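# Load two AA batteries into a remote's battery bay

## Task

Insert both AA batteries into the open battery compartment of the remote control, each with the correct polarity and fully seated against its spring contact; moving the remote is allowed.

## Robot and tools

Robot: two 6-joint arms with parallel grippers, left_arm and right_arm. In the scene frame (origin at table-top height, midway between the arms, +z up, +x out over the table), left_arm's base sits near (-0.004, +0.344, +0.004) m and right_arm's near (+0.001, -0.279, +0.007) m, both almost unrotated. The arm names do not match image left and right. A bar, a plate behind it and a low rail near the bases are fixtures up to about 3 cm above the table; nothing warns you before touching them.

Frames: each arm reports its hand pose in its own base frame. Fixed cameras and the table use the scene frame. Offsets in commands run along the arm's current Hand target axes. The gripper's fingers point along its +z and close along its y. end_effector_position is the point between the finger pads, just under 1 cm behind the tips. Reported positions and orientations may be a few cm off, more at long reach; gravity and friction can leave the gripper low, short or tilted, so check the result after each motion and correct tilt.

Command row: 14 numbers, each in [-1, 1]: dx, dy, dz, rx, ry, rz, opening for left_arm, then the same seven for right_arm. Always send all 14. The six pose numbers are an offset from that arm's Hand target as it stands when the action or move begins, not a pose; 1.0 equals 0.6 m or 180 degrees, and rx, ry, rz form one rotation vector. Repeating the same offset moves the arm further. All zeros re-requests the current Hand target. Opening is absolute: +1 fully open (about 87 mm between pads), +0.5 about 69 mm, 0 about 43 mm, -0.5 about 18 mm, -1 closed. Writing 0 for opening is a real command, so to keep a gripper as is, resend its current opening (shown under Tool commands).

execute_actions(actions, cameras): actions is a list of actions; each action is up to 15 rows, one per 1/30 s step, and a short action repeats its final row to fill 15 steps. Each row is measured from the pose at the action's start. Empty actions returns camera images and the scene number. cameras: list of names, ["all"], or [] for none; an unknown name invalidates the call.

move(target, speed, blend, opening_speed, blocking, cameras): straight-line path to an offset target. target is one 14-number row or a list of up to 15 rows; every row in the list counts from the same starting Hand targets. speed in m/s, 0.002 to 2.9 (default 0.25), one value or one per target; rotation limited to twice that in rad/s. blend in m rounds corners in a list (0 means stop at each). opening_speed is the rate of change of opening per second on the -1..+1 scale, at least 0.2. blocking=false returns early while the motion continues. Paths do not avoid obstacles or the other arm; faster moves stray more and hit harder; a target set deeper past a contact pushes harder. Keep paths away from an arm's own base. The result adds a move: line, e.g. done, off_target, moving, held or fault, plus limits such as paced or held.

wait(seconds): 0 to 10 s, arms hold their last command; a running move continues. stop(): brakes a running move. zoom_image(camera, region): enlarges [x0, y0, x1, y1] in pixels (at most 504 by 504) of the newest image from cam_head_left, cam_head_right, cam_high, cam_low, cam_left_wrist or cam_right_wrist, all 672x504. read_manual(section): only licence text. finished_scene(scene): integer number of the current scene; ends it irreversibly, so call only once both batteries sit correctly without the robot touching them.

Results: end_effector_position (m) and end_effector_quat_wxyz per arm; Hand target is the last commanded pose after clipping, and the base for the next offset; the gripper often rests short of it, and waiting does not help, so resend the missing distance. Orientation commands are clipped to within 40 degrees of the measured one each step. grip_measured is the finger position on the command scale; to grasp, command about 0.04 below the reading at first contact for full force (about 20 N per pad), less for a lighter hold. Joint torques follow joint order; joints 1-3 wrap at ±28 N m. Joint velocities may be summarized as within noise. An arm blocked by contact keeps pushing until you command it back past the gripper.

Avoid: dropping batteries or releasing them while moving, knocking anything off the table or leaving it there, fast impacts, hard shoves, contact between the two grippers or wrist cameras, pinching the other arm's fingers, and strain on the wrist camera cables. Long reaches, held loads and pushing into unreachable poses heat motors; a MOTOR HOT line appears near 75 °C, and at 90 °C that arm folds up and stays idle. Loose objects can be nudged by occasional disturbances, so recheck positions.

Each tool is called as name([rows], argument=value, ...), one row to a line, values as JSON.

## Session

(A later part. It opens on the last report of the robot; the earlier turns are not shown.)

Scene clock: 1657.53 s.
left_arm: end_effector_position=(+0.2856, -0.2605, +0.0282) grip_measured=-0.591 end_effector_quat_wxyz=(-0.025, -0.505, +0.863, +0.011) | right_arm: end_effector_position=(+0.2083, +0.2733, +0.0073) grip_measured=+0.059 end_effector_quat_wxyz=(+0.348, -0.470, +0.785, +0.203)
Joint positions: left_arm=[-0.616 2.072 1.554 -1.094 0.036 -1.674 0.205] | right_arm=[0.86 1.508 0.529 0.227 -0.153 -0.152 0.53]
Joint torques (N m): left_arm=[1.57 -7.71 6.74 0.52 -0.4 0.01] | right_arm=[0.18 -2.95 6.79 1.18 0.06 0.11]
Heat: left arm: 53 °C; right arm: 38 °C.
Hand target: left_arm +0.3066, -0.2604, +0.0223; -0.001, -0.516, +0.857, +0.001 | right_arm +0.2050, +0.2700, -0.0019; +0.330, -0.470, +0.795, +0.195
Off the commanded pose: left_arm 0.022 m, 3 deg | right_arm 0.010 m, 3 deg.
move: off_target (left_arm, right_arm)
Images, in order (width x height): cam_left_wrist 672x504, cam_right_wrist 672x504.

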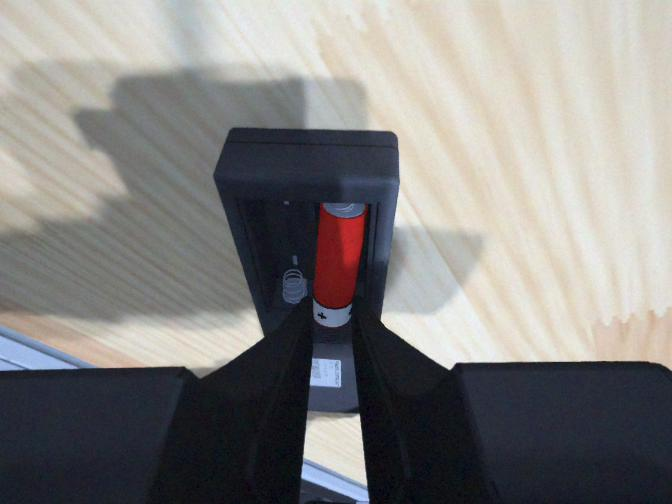

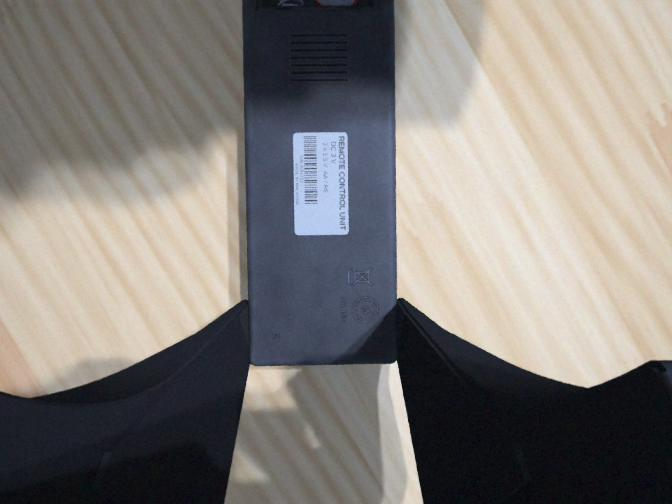

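move(target=[-0.008, -0.0120, 0.0, 0, 0, 0, -0.70, 0, 0, 0, 0, 0, 0, 0], speed=0.03, cameras=["cam_left_wrist", "cam_right_wrist"])

zoom_image(camera="cam_left_wrist", region=[260, 150, 430, 350])

zoom_image(camera="cam_right_wrist", region=[240, 0, 400, 60])

Scene clock: 1660.33 s.
left_arm: end_effector_position=(+0.2892, -0.2610, +0.0281) grip_measured=-0.591 end_effector_quat_wxyz=(-0.033, -0.503, +0.864, +0.014) | right_arm: end_effector_position=(+0.2091, +0.2743, +0.0073) grip_measured=+0.059 end_effector_quat_wxyz=(+0.350, -0.469, +0.785, +0.204)
Joint positions: left_arm=[-0.606 2.097 1.59 -1.117 0.048 -1.659 0.205] | right_arm=[0.86 1.512 0.529 0.235 -0.153 -0.15 0.53]
Joint torques (N m): left_arm=[1.96 -8.01 6.97 0.57 -0.53 0.01] | right_arm=[0.17 -3.29 6.78 1.1 0.06 0.1]
Heat: left arm: 53 °C; right arm: 38 °C.
Hand target: left_arm +0.3152, -0.2596, +0.0223; -0.002, -0.516, +0.857, +0.000 | right_arm +0.2051, +0.2700, -0.0019; +0.330, -0.470, +0.795, +0.195
Off the commanded pose: left_arm 0.027 m, 4 deg | right_arm 0.011 m, 3 deg.
move: off_target (left_arm, right_arm)
Images, in order (width x height): cam_left_wrist 672x504, cam_right_wrist 672x504.

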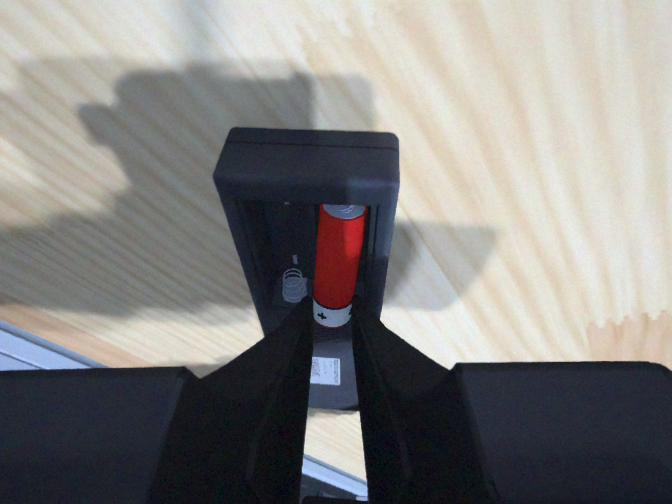

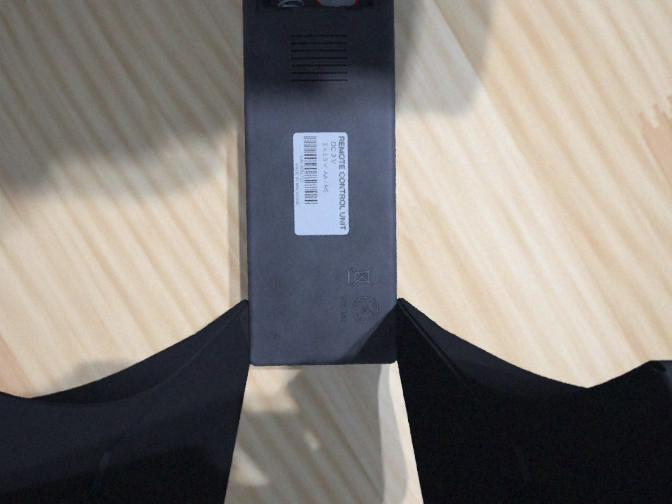

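Scaled by 2.520.

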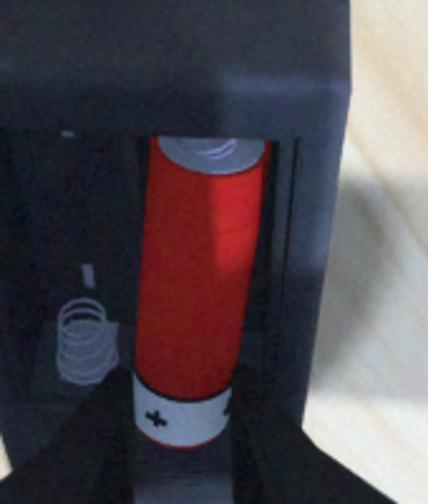

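Scaled by 3.150.

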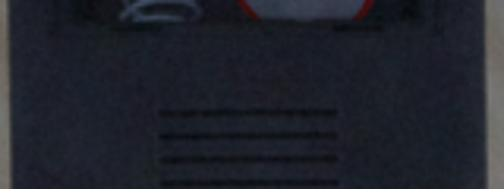

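move(target=[0.0, 0.024, -0.025, 0, 0, -0.02, -0.70, 0, 0, 0, 0, 0, 0, 0], speed=0.04, cameras=["cam_left_wrist", "cam_right_wrist"])

zoom_image(camera="cam_left_wrist", region=[260, 150, 430, 350])

zoom_image(camera="cam_right_wrist", region=[240, 0, 400, 60])

Scene clock: 1692.83 s.
left_arm: end_effector_position=(+0.2890, -0.2608, +0.0282) grip_measured=-0.591 end_effector_quat_wxyz=(-0.032, -0.522, +0.852, +0.012) | right_arm: end_effector_position=(+0.2091, +0.2743, +0.0073) grip_measured=+0.059 end_effector_quat_wxyz=(+0.350, -0.469, +0.785, +0.204)
Joint positions: left_arm=[-0.606 2.084 1.57 -1.106 0.049 -1.705 0.205] | right_arm=[0.86 1.512 0.529 0.235 -0.153 -0.15 0.53]
Joint torques (N m): left_arm=[1.52 -13.94 4.16 0.3 -0.53 -0.22] | right_arm=[0.18 -3.3 6.78 1.1 0.06 0.1]
Heat: left arm: 50 °C; right arm: 39 °C.
Hand target: left_arm +0.3025, -0.2528, +0.0373; -0.002, -0.542, +0.840, +0.001 | right_arm +0.2050, +0.2700, -0.0019; +0.330, -0.470, +0.795, +0.195
Off the commanded pose: left_arm 0.018 m, 5 deg | right_arm 0.011 m, 3 deg.
move: off_target (left_arm, right_arm)
Images, in order (width x height): cam_left_wrist 672x504, cam_right_wrist 672x504.

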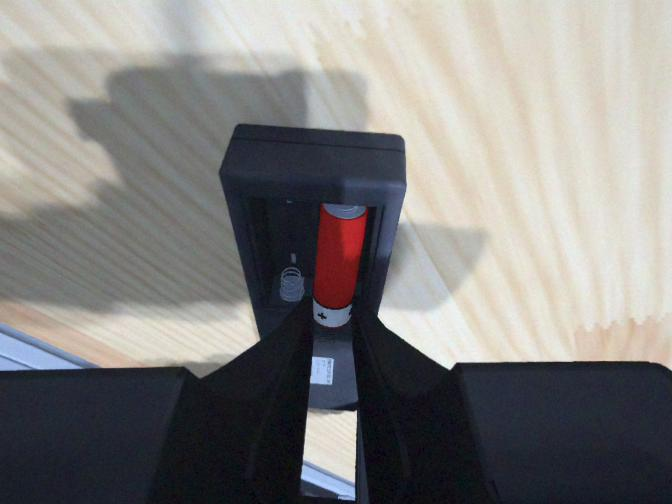

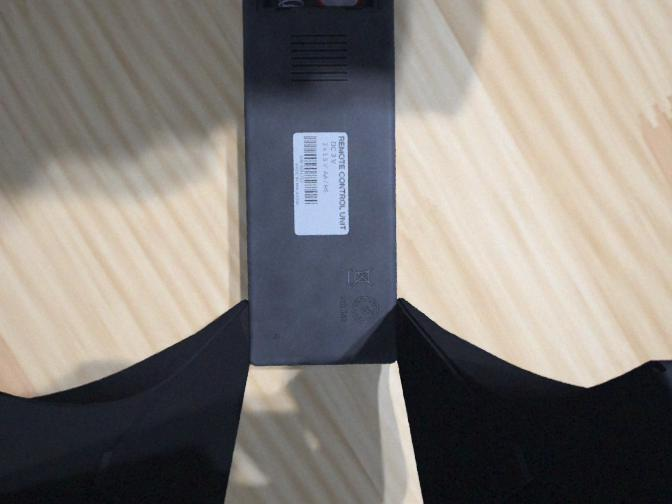

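Scaled by 2.520.

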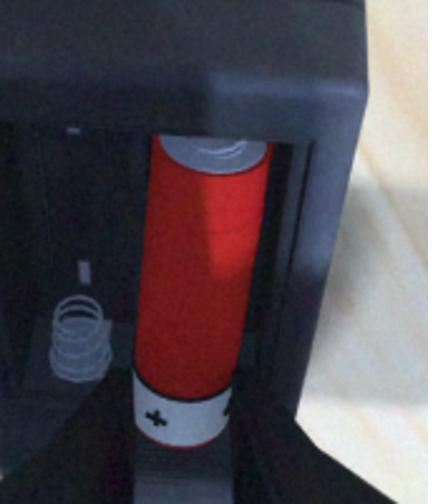

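Scaled by 3.150.

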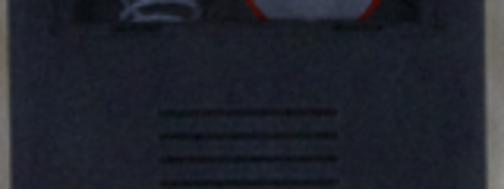

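move(target=[0.0, -0.006, 0.0, 0, 0, -0.035, -0.70, 0, 0, 0, 0, 0, 0, 0], speed=0.04, cameras=["cam_left_wrist", "cam_right_wrist"])

zoom_image(camera="cam_left_wrist", region=[260, 150, 430, 350])

zoom_image(camera="cam_right_wrist", region=[240, 0, 400, 60])

Scene clock: 1699.33 s.
left_arm: end_effector_position=(+0.2911, -0.2617, +0.0286) grip_measured=-0.590 end_effector_quat_wxyz=(-0.032, -0.559, +0.829, +0.013) | right_arm: end_effector_position=(+0.2092, +0.2743, +0.0074) grip_measured=+0.059 end_effector_quat_wxyz=(+0.350, -0.469, +0.785, +0.204)
Joint positions: left_arm=[-0.606 2.078 1.564 -1.105 0.05 -1.791 0.205] | right_arm=[0.86 1.512 0.529 0.236 -0.153 -0.15 0.53]
Joint torques (N m): left_arm=[1.46 -13.76 4.23 0.3 -0.53 -0.49] | right_arm=[0.18 -3.3 6.78 1.09 0.06 0.1]
Heat: left arm: 51 °C; right arm: 39 °C.
Hand target: left_arm +0.3058, -0.2542, +0.0373; -0.001, -0.588, +0.809, +0.001 | right_arm +0.2051, +0.2700, -0.0018; +0.330, -0.470, +0.795, +0.195
Off the commanded pose: left_arm 0.019 m, 6 deg | right_arm 0.011 m, 3 deg.
move: off_target (left_arm, right_arm)
Images, in order (width x height): cam_left_wrist 672x504, cam_right_wrist 672x504.

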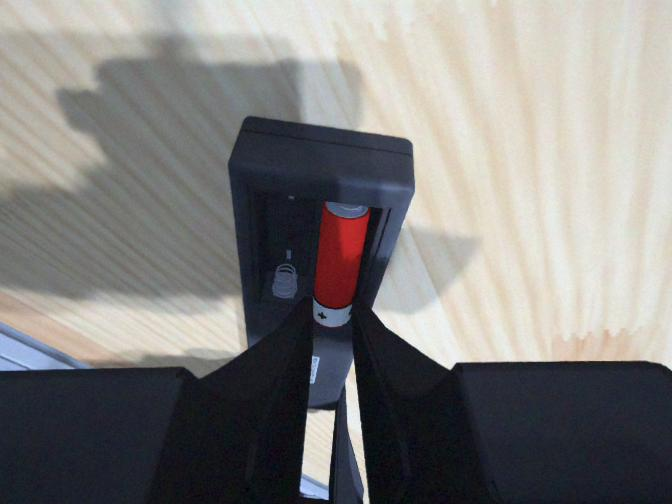

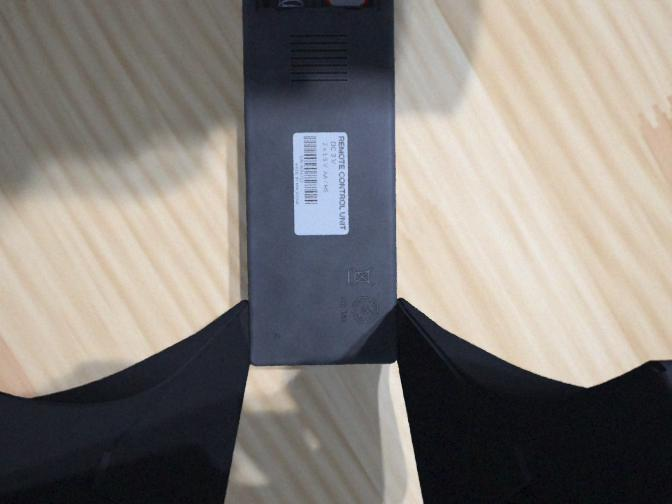

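Scaled by 2.520.

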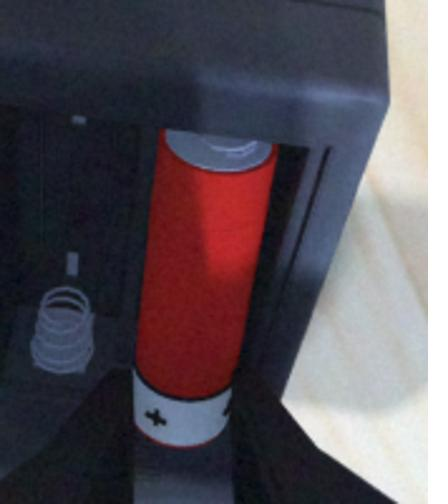

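Scaled by 3.150.

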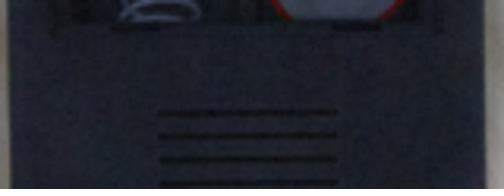

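move(target=[-0.0012, 0.0050, 0.0350, 0, 0, 0, -0.70, 0, 0, 0, 0, 0, 0, 0], speed=0.04, cameras=["cam_left_wrist", "cam_right_wrist"])

zoom_image(camera="cam_left_wrist", region=[260, 150, 430, 350])

zoom_image(camera="cam_right_wrist", region=[240, 0, 400, 60])

Scene clock: 1705.67 s.
left_arm: end_effector_position=(+0.2906, -0.2615, +0.0278) grip_measured=-0.590 end_effector_quat_wxyz=(-0.029, -0.561, +0.827, -0.002) | right_arm: end_effector_position=(+0.2092, +0.2743, +0.0074) grip_measured=+0.059 end_effector_quat_wxyz=(+0.350, -0.469, +0.785, +0.204)
Joint positions: left_arm=[-0.604 2.048 1.514 -1.053 0.055 -1.795 0.205] | right_arm=[0.86 1.512 0.529 0.236 -0.153 -0.15 0.53]
Joint torques (N m): left_arm=[1.21 -9.5 2.8 0.61 -0.58 -0.44] | right_arm=[0.17 -3.3 6.78 1.09 0.06 0.1]
Heat: left arm: 52 °C; right arm: 39 °C.
Hand target: left_arm +0.3030, -0.2526, +0.0163; -0.002, -0.588, +0.809, +0.001 | right_arm +0.2051, +0.2700, -0.0019; +0.330, -0.470, +0.795, +0.195
Off the commanded pose: left_arm 0.019 m, 5 deg | right_arm 0.011 m, 3 deg.
move: off_target (left_arm, right_arm)
Images, in order (width x height): cam_left_wrist 672x504, cam_right_wrist 672x504.

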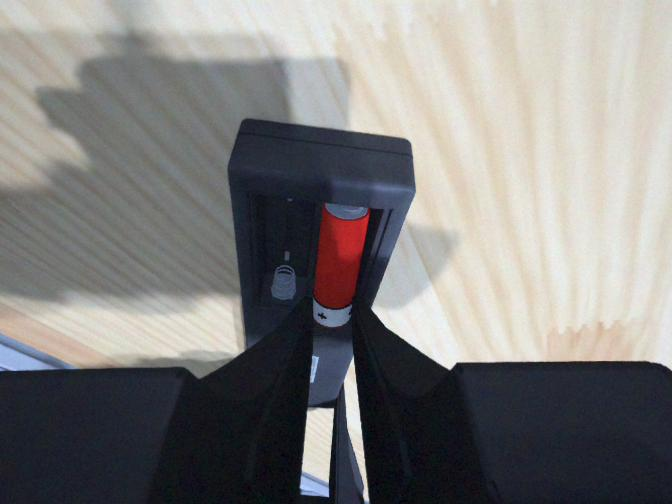

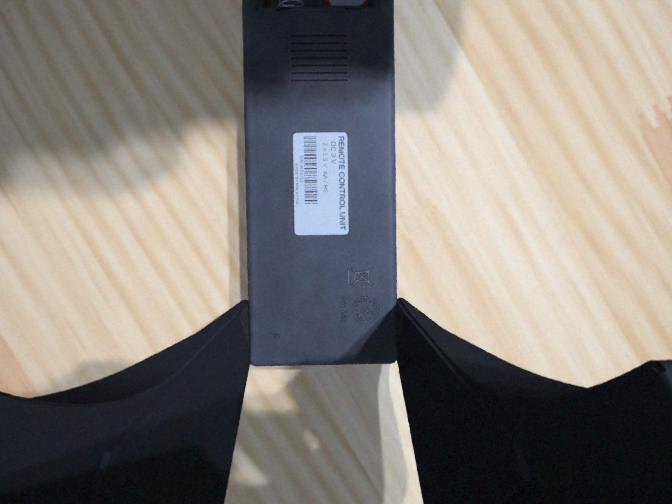

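Scaled by 2.520.

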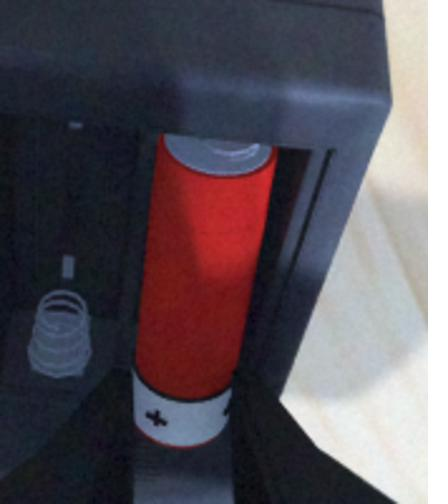

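Scaled by 3.150.

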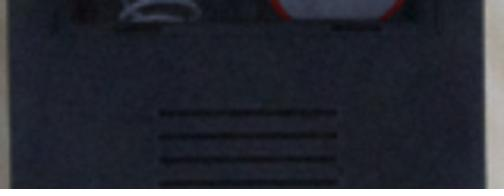

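move([
  [0.0205, 0.0150, -0.0192, 0, 0, 0.0206, -0.70, 0, 0, 0, 0, 0, 0, 0],
  [0.0205, 0.0150, -0.0192, 0, 0, 0.0206, -0.30, 0, 0, 0, 0, 0, 0, 0],
], speed=0.04, opening_speed=0.6, cameras=["cam_left_wrist", "cam_right_wrist"])

zoom_image(camera="cam_left_wrist", region=[260, 150, 430, 350])

zoom_image(camera="cam_right_wrist", region=[240, 0, 400, 60])

Scene clock: 1725.90 s.
left_arm: end_effector_position=(+0.2841, -0.2603, +0.0284) grip_measured=-0.301 end_effector_quat_wxyz=(-0.025, -0.556, +0.831, +0.010) | right_arm: end_effector_position=(+0.2092, +0.2743, +0.0074) grip_measured=+0.059 end_effector_quat_wxyz=(+0.350, -0.468, +0.785, +0.204)
Joint positions: left_arm=[-0.618 2.044 1.514 -1.077 0.041 -1.795 0.35] | right_arm=[0.86 1.512 0.529 0.236 -0.153 -0.15 0.53]
Joint torques (N m): left_arm=[-1.11 -11.02 4.01 0.46 -0.43 -0.12] | right_arm=[0.17 -3.3 6.78 1.09 0.06 0.1]
Heat: left arm: 53 °C; right arm: 39 °C.
Hand target: left_arm +0.2907, -0.2616, +0.0278; -0.002, -0.561, +0.828, +0.001 | right_arm +0.2050, +0.2700, -0.0019; +0.330, -0.470, +0.795, +0.195
Off the commanded pose: left_arm 0.007 m, 3 deg | right_arm 0.011 m, 3 deg.
move: off_target (left_arm, right_arm)
Images, in order (width x height): cam_left_wrist 672x504, cam_right_wrist 672x504.

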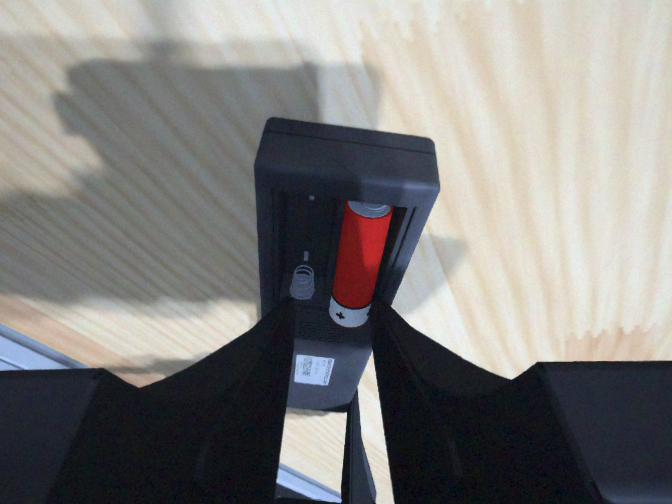

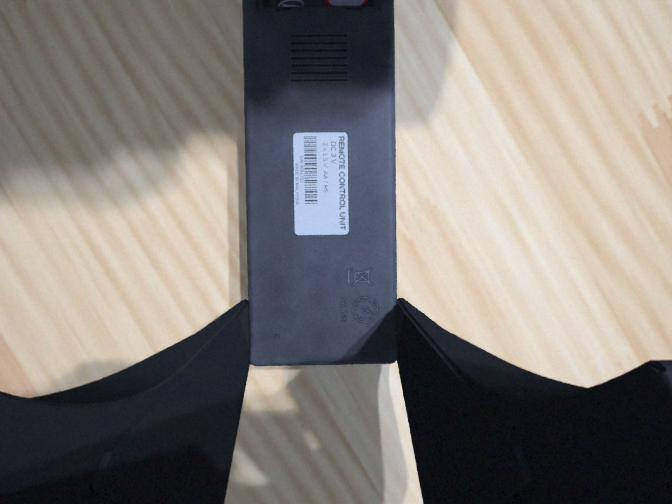

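Scaled by 2.520.

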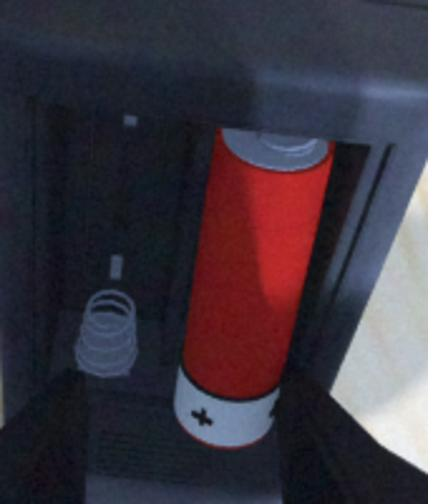

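Scaled by 3.150.

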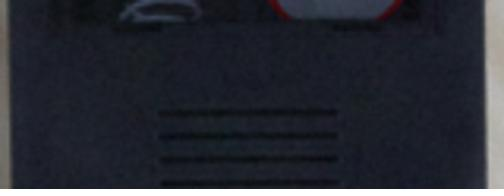

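move([
  [0.001, -0.0047, -0.0787, 0, 0, 0.0356, -0.30, 0, 0, 0, 0, 0, 0, 0],
  [0.001, -0.0047, -0.0787, 0, 0, 0.0356, -1.0, 0, 0, 0, 0, 0, 0, 0],
  [0.001, -0.0047, -0.015, 0, 0, 0.0356, -1.0, 0, 0, 0, 0, 0, 0, 0],
], speed=[0.1, 0.1, 0.06], cameras=["cam_left_wrist", "cam_low"])

zoom_image(camera="cam_left_wrist", region=[260, 150, 430, 350])

zoom_image(camera="cam_low", region=[265, 165, 325, 225])

Scene clock: 1749.13 s.
left_arm: end_effector_position=(+0.2910, -0.2622, +0.0404) grip_measured=-0.985 end_effector_quat_wxyz=(-0.010, -0.519, +0.855, +0.000) | right_arm: end_effector_position=(+0.2092, +0.2743, +0.0074) grip_measured=+0.059 end_effector_quat_wxyz=(+0.350, -0.468, +0.785, +0.204)
Joint positions: left_arm=[-0.619 2.044 1.567 -1.102 0.018 -1.71 0.008] | right_arm=[0.86 1.512 0.529 0.236 -0.153 -0.15 0.53]
Joint torques (N m): left_arm=[-0.69 -9.39 4.96 0.35 -0.22 0.18] | right_arm=[0.18 -3.3 6.78 1.09 0.06 0.1]
Heat: left arm: 54 °C; right arm: 39 °C.
Hand target: left_arm +0.2931, -0.2633, +0.0369; -0.002, -0.514, +0.858, +0.000 | right_arm +0.2050, +0.2700, -0.0019; +0.330, -0.470, +0.795, +0.195
Off the commanded pose: left_arm 0.004 m, 1 deg | right_arm 0.011 m, 3 deg.
move: off_target (right_arm); target 2's new opening was sent with left_arm's hand 0.015 m and 2 deg from that target
Images, in order (width x height): cam_low 672x504, cam_left_wrist 672x504.

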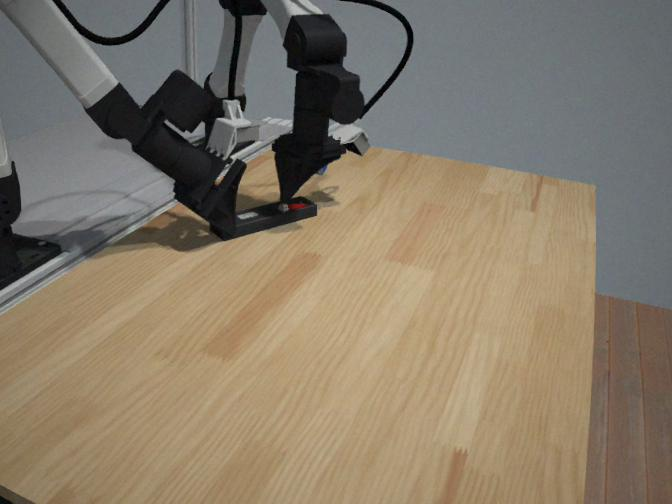

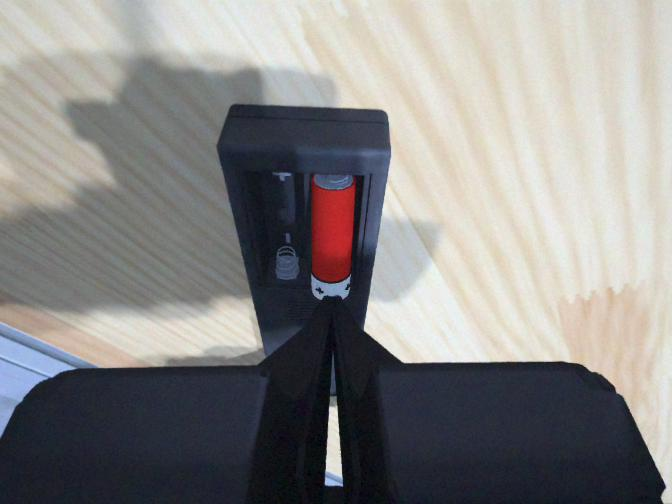

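Scaled by 2.520.

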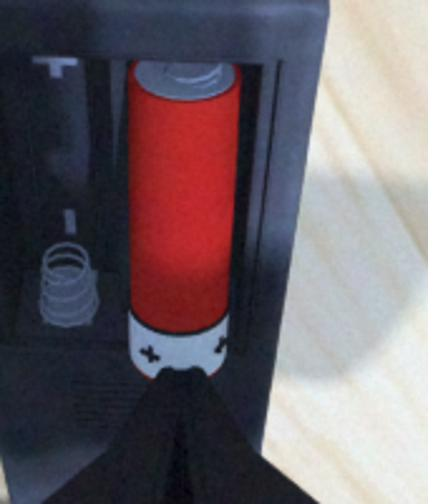

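Scaled by 8.400.

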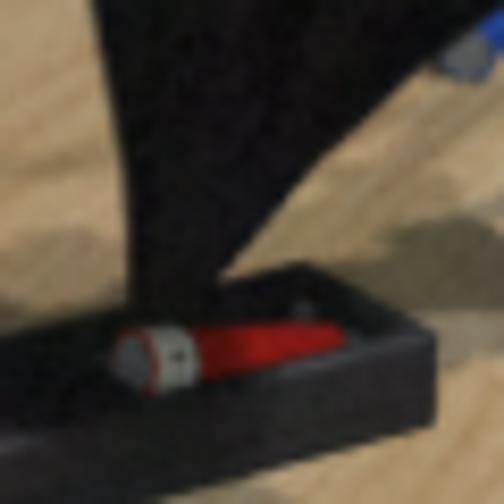

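move([
  [-0.0083, 0, 0.002, 0, 0, 0, -1.0, 0, 0, 0, 0, 0, 0, 0],
  [-0.0083, 0, 0.0280, 0, 0, 0, -1.0, 0, 0, 0, 0, 0, 0, 0],
], speed=[0.04, 0.03], cameras=["cam_left_wrist", "cam_right_wrist"])

zoom_image(camera="cam_left_wrist", region=[260, 150, 430, 350])

zoom_image(camera="cam_right_wrist", region=[240, 0, 400, 60])

Scene clock: 1757.43 s.
left_arm: end_effector_position=(+0.2900, -0.2635, +0.0355) grip_measured=-0.985 end_effector_quat_wxyz=(-0.015, -0.512, +0.859, -0.006) | right_arm: end_effector_position=(+0.2092, +0.2743, +0.0074) grip_measured=+0.059 end_effector_quat_wxyz=(+0.350, -0.468, +0.785, +0.204)
Joint positions: left_arm=[-0.617 2.044 1.544 -1.071 0.033 -1.692 0.008] | right_arm=[0.86 1.512 0.529 0.236 -0.153 -0.15 0.53]
Joint torques (N m): left_arm=[0.36 -8.01 3.06 0.64 -0.36 0.1] | right_arm=[0.18 -3.3 6.78 1.09 0.06 0.1]
Heat: left arm: 54 °C; right arm: 39 °C.
Hand target: left_arm +0.2955, -0.2588, +0.0200; -0.002, -0.514, +0.858, +0.001 | right_arm +0.2050, +0.2700, -0.0019; +0.330, -0.470, +0.795, +0.195
Off the commanded pose: left_arm 0.017 m, 2 deg | right_arm 0.011 m, 3 deg.
move: off_target (left_arm, right_arm)
Images, in order (width x height): cam_left_wrist 672x504, cam_right_wrist 672x504.

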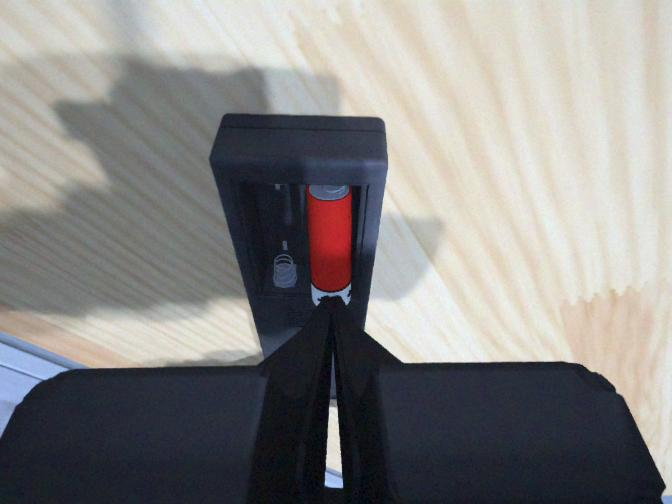

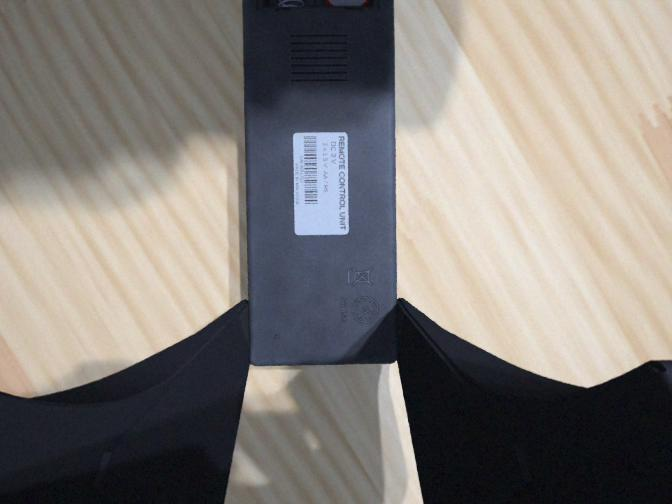

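Scaled by 2.520.

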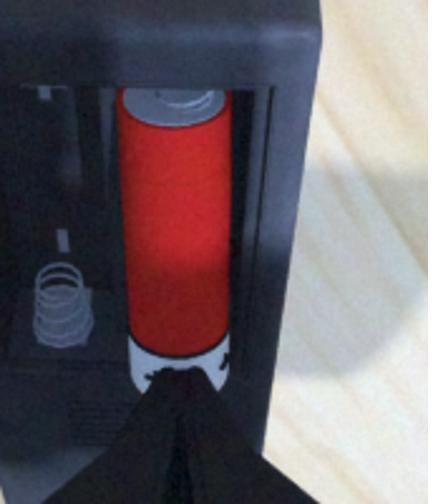

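Scaled by 3.150.

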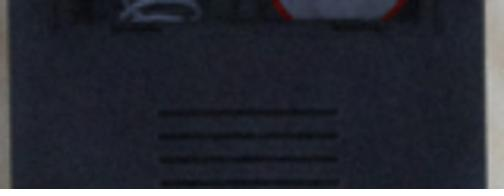

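move(target=[-0.003, 0, 0.0200, 0, 0, 0, -1.0, 0, 0, 0, 0, 0, 0, 0], speed=0.03, cameras=["cam_right_wrist"])

zoom_image(camera="cam_right_wrist", region=[240, 0, 400, 60])

Scene clock: 1761.10 s.
left_arm: end_effector_position=(+0.2906, -0.2630, +0.0300) grip_measured=-0.985 end_effector_quat_wxyz=(-0.018, -0.511, +0.859, -0.011) | right_arm: end_effector_position=(+0.2092, +0.2743, +0.0074) grip_measured=+0.059 end_effector_quat_wxyz=(+0.350, -0.468, +0.785, +0.204)
Joint positions: left_arm=[-0.611 2.044 1.52 -1.04 0.042 -1.685 0.008] | right_arm=[0.86 1.512 0.529 0.236 -0.153 -0.15 0.53]
Joint torques (N m): left_arm=[0.18 -6.8 2.56 0.73 -0.45 0.11] | right_arm=[0.18 -3.29 6.79 1.09 0.06 0.09]
Heat: left arm: 54 °C; right arm: 39 °C.
Hand target: left_arm +0.2961, -0.2572, +0.0079; -0.002, -0.514, +0.858, +0.001 | right_arm +0.2050, +0.2700, -0.0019; +0.330, -0.470, +0.795, +0.195
Off the commanded pose: left_arm 0.023 m, 2 deg | right_arm 0.011 m, 3 deg.
move: off_target (left_arm, right_arm)
Images, in order (width x height): cam_right_wrist 672x504.

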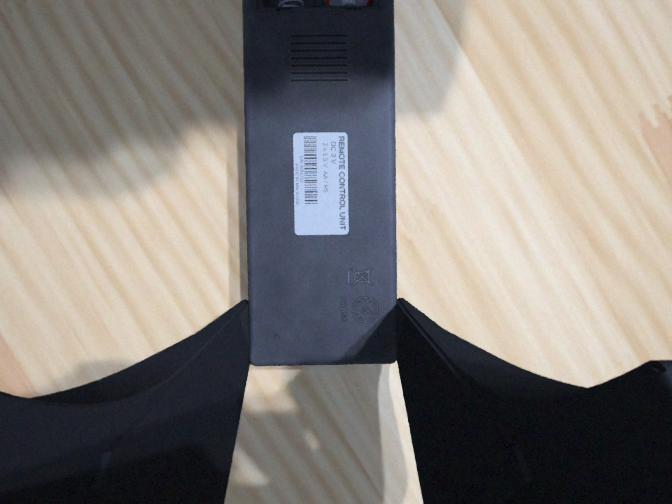

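Scaled by 3.150.

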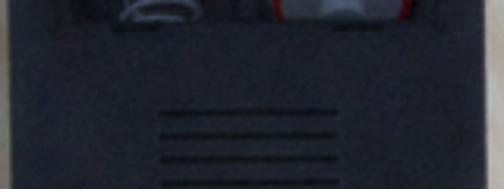

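move(target=[-0.003, 0, 0.0150, 0, 0, 0, -1.0, 0, 0, 0, 0, 0, 0, 0], speed=0.03, cameras=["cam_right_wrist", "cam_left_wrist"])

zoom_image(camera="cam_right_wrist", region=[240, 0, 400, 60])

zoom_image(camera="cam_left_wrist", region=[260, 150, 430, 350])

Scene clock: 1764.47 s.
left_arm: end_effector_position=(+0.2905, -0.2627, +0.0292) grip_measured=-0.985 end_effector_quat_wxyz=(-0.026, -0.511, +0.859, -0.016) | right_arm: end_effector_position=(+0.2092, +0.2743, +0.0074) grip_measured=+0.059 end_effector_quat_wxyz=(+0.350, -0.468, +0.785, +0.204)
Joint positions: left_arm=[-0.602 2.044 1.512 -1.031 0.06 -1.676 0.008] | right_arm=[0.86 1.512 0.529 0.236 -0.153 -0.15 0.53]
Joint torques (N m): left_arm=[-0.25 -5.91 1.54 0.92 -0.65 0.08] | right_arm=[0.18 -3.29 6.78 1.09 0.06 0.1]
Heat: left arm: 53 °C; right arm: 39 °C.
Hand target: left_arm +0.2969, -0.2557, -0.0011; -0.002, -0.514, +0.858, +0.001 | right_arm +0.2050, +0.2700, -0.0019; +0.330, -0.470, +0.795, +0.195
Off the commanded pose: left_arm 0.032 m, 3 deg | right_arm 0.011 m, 3 deg.
move: off_target (left_arm, right_arm)
Images, in order (width x height): cam_left_wrist 672x504, cam_right_wrist 672x504.

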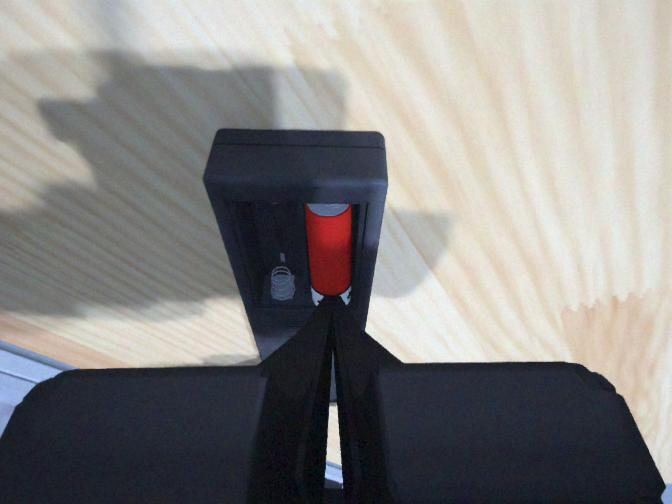

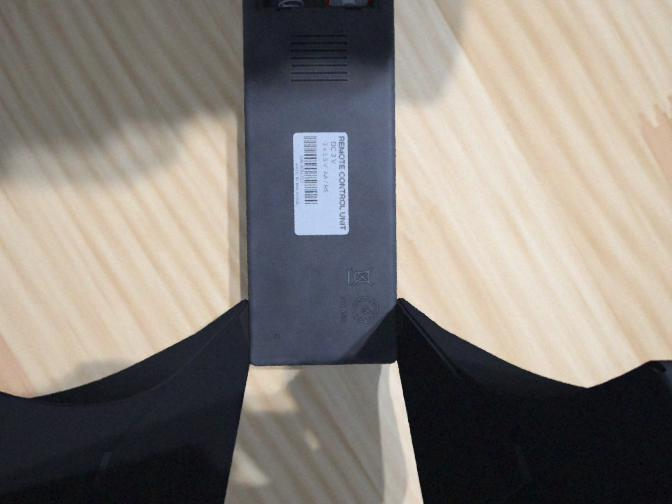

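Scaled by 3.150.

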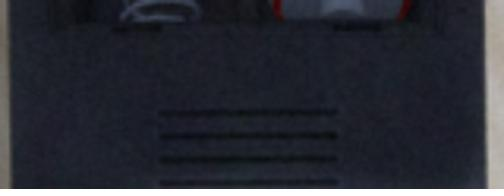

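Scaled by 2.520.

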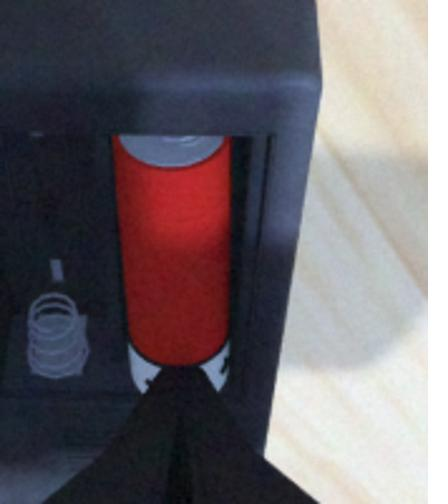

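wait(seconds=0.1, cameras=["cam_low"])

zoom_image(camera="cam_low", region=[265, 165, 325, 225])

Scene clock: 1772.97 s.
left_arm: end_effector_position=(+0.2907, -0.2626, +0.0292) grip_measured=-0.985 end_effector_quat_wxyz=(-0.026, -0.511, +0.859, -0.016) | right_arm: end_effector_position=(+0.2092, +0.2743, +0.0074) grip_measured=+0.059 end_effector_quat_wxyz=(+0.350, -0.468, +0.785, +0.204)
Joint positions: left_arm=[-0.602 2.044 1.512 -1.031 0.06 -1.675 0.008] | right_arm=[0.86 1.512 0.529 0.236 -0.153 -0.15 0.53]
Joint torques (N m): left_arm=[-0.2 -5.89 1.48 0.92 -0.65 0.05] | right_arm=[0.18 -3.3 6.78 1.09 0.06 0.1]
Heat: left arm: 52 °C; right arm: 39 °C.
Hand target: left_arm +0.2971, -0.2555, -0.0011; -0.002, -0.514, +0.858, +0.001 | right_arm +0.2050, +0.2700, -0.0019; +0.330, -0.470, +0.795, +0.195
Tool commands: left_gripper/opening=-1.0 right_gripper/opening=+0.0
Off the commanded pose: left_arm 0.032 m, 3 deg | right_arm 0.011 m, 3 deg.
wait: 0.10 s; at rest from the start
Images, in order (width x height): cam_low 672x504.

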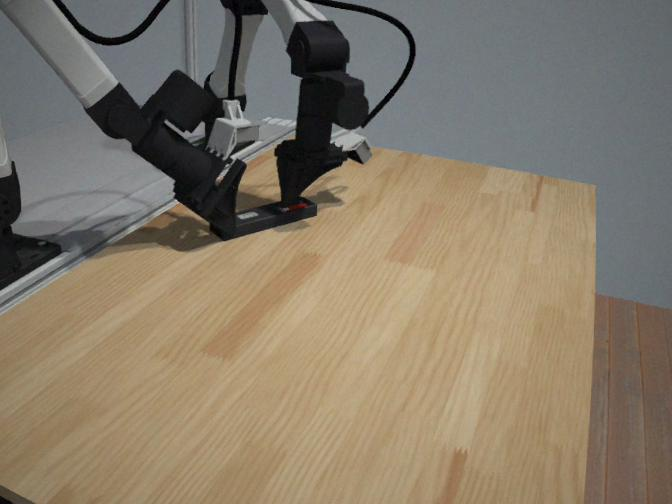

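Scaled by 8.400.

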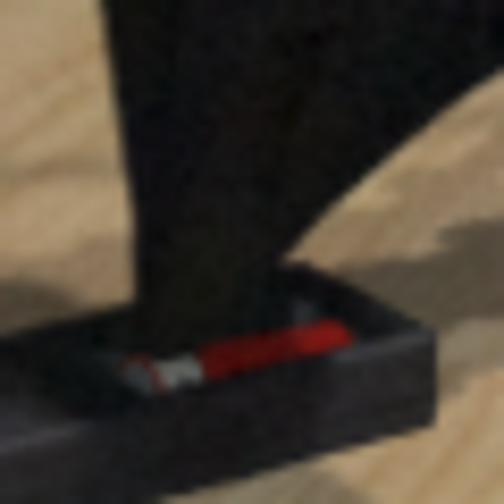

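move([
  [0.0058, -0.0003, -0.1135, 0, 0, 0, -1.0, 0, 0, 0, 0, 0, 0, 0],
  [0.0058, -0.0003, -0.0385, 0, 0, 0, -1.0, 0, 0, 0, 0, 0, 0, 0],
  [0.0058, -0.0003, -0.0102, 0, 0, 0, -1.0, 0, 0, 0, 0, 0, 0, 0],
], speed=[0.12, 0.07, 0.03], blend=[0.01, 0.005, 0], cameras=["cam_left_wrist", "cam_low"])

zoom_image(camera="cam_left_wrist", region=[260, 150, 430, 350])

zoom_image(camera="cam_low", region=[265, 165, 325, 225])

Scene clock: 1784.10 s.
left_arm: end_effector_position=(+0.2841, -0.2534, +0.0210) grip_measured=-0.985 end_effector_quat_wxyz=(-0.021, -0.511, +0.860, +0.011) | right_arm: end_effector_position=(+0.2096, +0.2741, +0.0073) grip_measured=+0.059 end_effector_quat_wxyz=(+0.350, -0.467, +0.786, +0.203)
Joint positions: left_arm=[-0.605 2.055 1.501 -1.054 0.03 -1.677 0.007] | right_arm=[0.86 1.512 0.529 0.236 -0.149 -0.146 0.53]
Joint torques (N m): left_arm=[-0.81 -7.25 3.62 0.88 -0.32 -0.04] | right_arm=[0.17 -3.3 6.79 1.09 0.02 0.07]
Heat: left arm: 51 °C; right arm: 39 °C.
Hand target: left_arm +0.2955, -0.2588, +0.0051; -0.002, -0.514, +0.858, +0.001 | right_arm +0.2050, +0.2700, -0.0019; +0.330, -0.470, +0.795, +0.195
Off the commanded pose: left_arm 0.020 m, 3 deg | right_arm 0.011 m, 3 deg.
move: off_target (left_arm, right_arm)
Images, in order (width x height): cam_low 672x504, cam_left_wrist 672x504.

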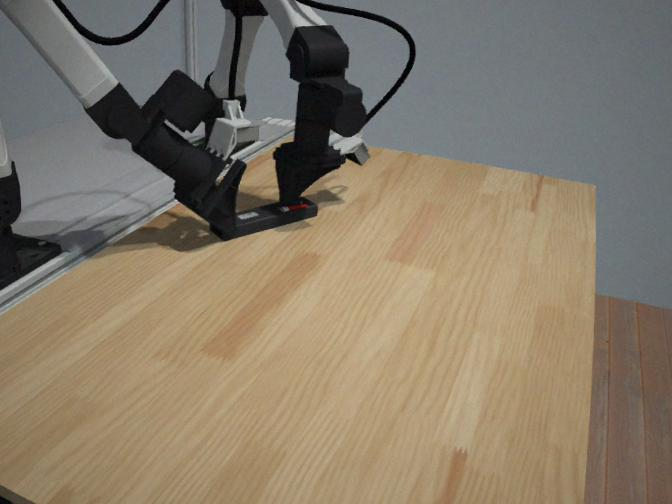

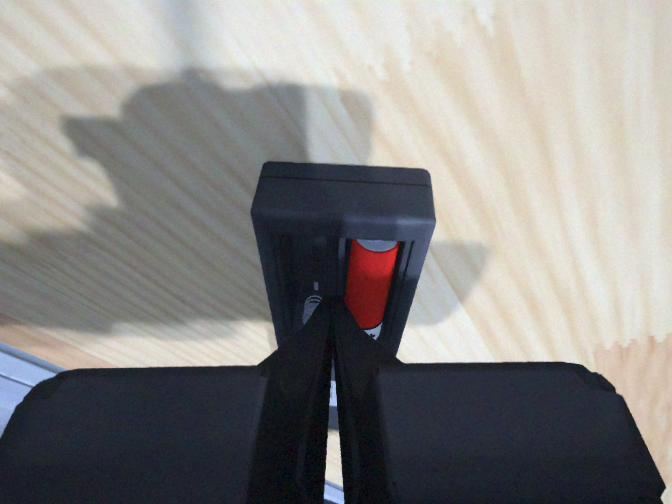

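Scaled by 2.520.

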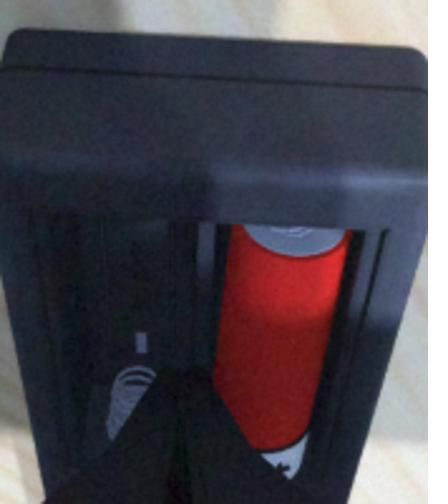

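Scaled by 8.400.

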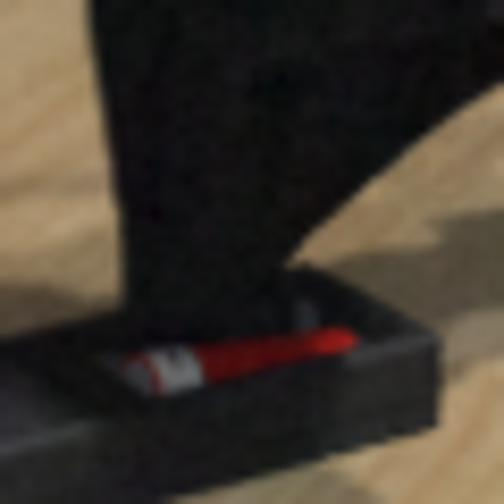

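move([
  [0.001, 0.019, -0.015, 0, 0, 0, -1.0, 0, 0, 0, 0, 0, 0, 0],
  [0.001, 0.021, -0.0915, 0, 0, 0, -1.0, 0, 0, 0, 0, 0, 0, 0],
], speed=0.06, blend=[0.003, 0], cameras=["cam_left_wrist", "cam_low"])

zoom_image(camera="cam_left_wrist", region=[260, 130, 430, 330])

zoom_image(camera="cam_low", region=[265, 165, 325, 225])

Scene clock: 1790.40 s.
left_arm: end_effector_position=(+0.2766, -0.2482, +0.0370) grip_measured=-0.985 end_effector_quat_wxyz=(-0.022, -0.511, +0.859, +0.026) | right_arm: end_effector_position=(+0.2096, +0.2741, +0.0073) grip_measured=+0.059 end_effector_quat_wxyz=(+0.350, -0.467, +0.786, +0.203)
Joint positions: left_arm=[-0.61 2.028 1.528 -1.135 0.02 -1.684 0.007] | right_arm=[0.86 1.512 0.529 0.236 -0.149 -0.146 0.53]
Joint torques (N m): left_arm=[-0.8 -14.54 6.99 -0.02 -0.22 -0.03] | right_arm=[0.17 -3.29 6.79 1.09 0.02 0.07]
Heat: left arm: 51 °C; right arm: 39 °C.
Hand target: left_arm +0.2844, -0.2533, +0.0601; -0.002, -0.514, +0.858, +0.001 | right_arm +0.2050, +0.2700, -0.0019; +0.330, -0.470, +0.795, +0.195
Off the commanded pose: left_arm 0.025 m, 4 deg | right_arm 0.011 m, 3 deg.
move: off_target (left_arm, right_arm)
Images, in order (width x height): cam_low 672x504, cam_left_wrist 672x504.

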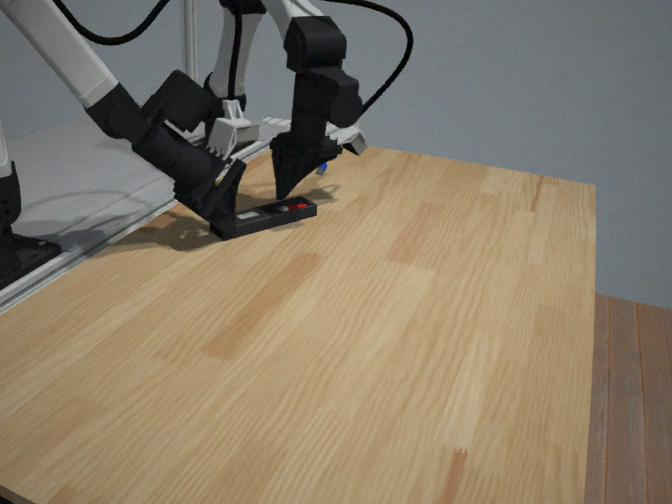

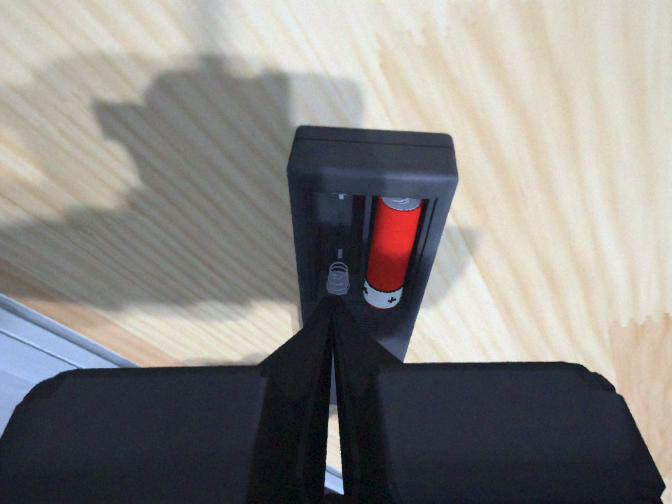

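Scaled by 2.520.

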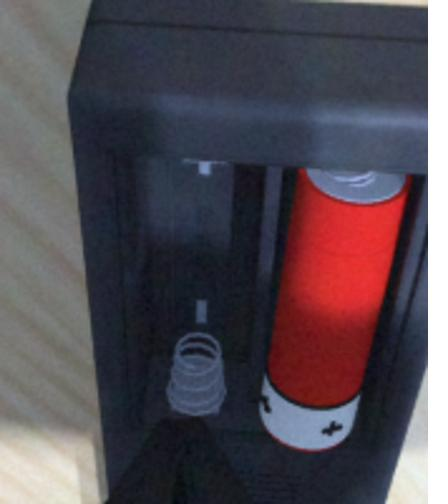

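Scaled by 8.400.

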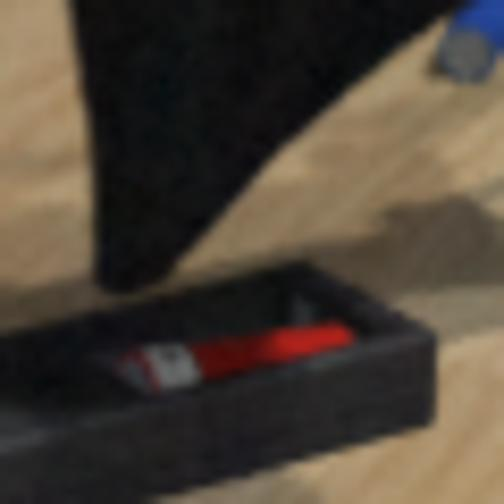

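move([
  [-0.0008, -0.0209, -0.05, 0, 0, 0, -1.0, 0, 0, 0, 0, 0, 0, 0],
  [-0.0008, -0.0209, 0.0302, 0, 0, 0, -1.0, 0, 0, 0, 0, 0, 0, 0],
], speed=[0.12, 0.06], cameras=["cam_left_wrist"])

zoom_image(camera="cam_left_wrist", region=[260, 130, 430, 330])

Scene clock: 1809.40 s.
left_arm: end_effector_position=(+0.2922, -0.2587, +0.0485) grip_measured=-0.985 end_effector_quat_wxyz=(-0.008, -0.511, +0.859, -0.003) | right_arm: end_effector_position=(+0.2096, +0.2741, +0.0073) grip_measured=+0.059 end_effector_quat_wxyz=(+0.350, -0.467, +0.786, +0.203)
Joint positions: left_arm=[-0.61 2.028 1.576 -1.119 0.018 -1.684 0.007] | right_arm=[0.86 1.512 0.529 0.236 -0.149 -0.146 0.53]
Joint torques (N m): left_arm=[-0.28 -8.43 5.03 0.34 -0.22 0.03] | right_arm=[0.17 -3.29 6.79 1.09 0.02 0.07]
Heat: left arm: 53 °C; right arm: 39 °C.
Hand target: left_arm +0.2956, -0.2588, +0.0419; -0.002, -0.514, +0.858, +0.001 | right_arm +0.2050, +0.2700, -0.0019; +0.330, -0.470, +0.795, +0.195
Off the commanded pose: left_arm 0.007 m, 1 deg | right_arm 0.011 m, 3 deg.
move: off_target (right_arm)
Images, in order (width x height): cam_left_wrist 672x504.

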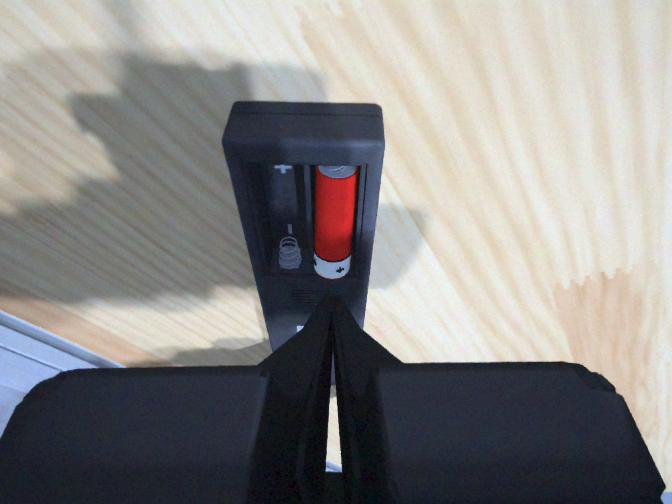

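Scaled by 2.520.

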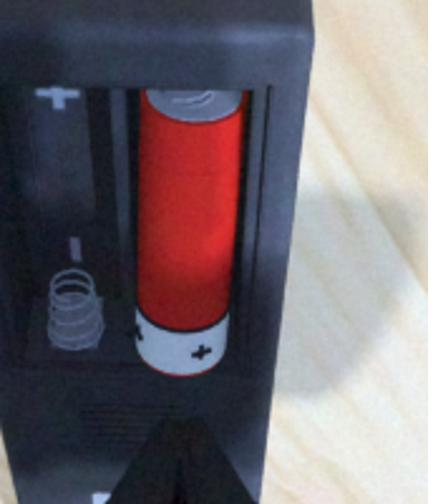

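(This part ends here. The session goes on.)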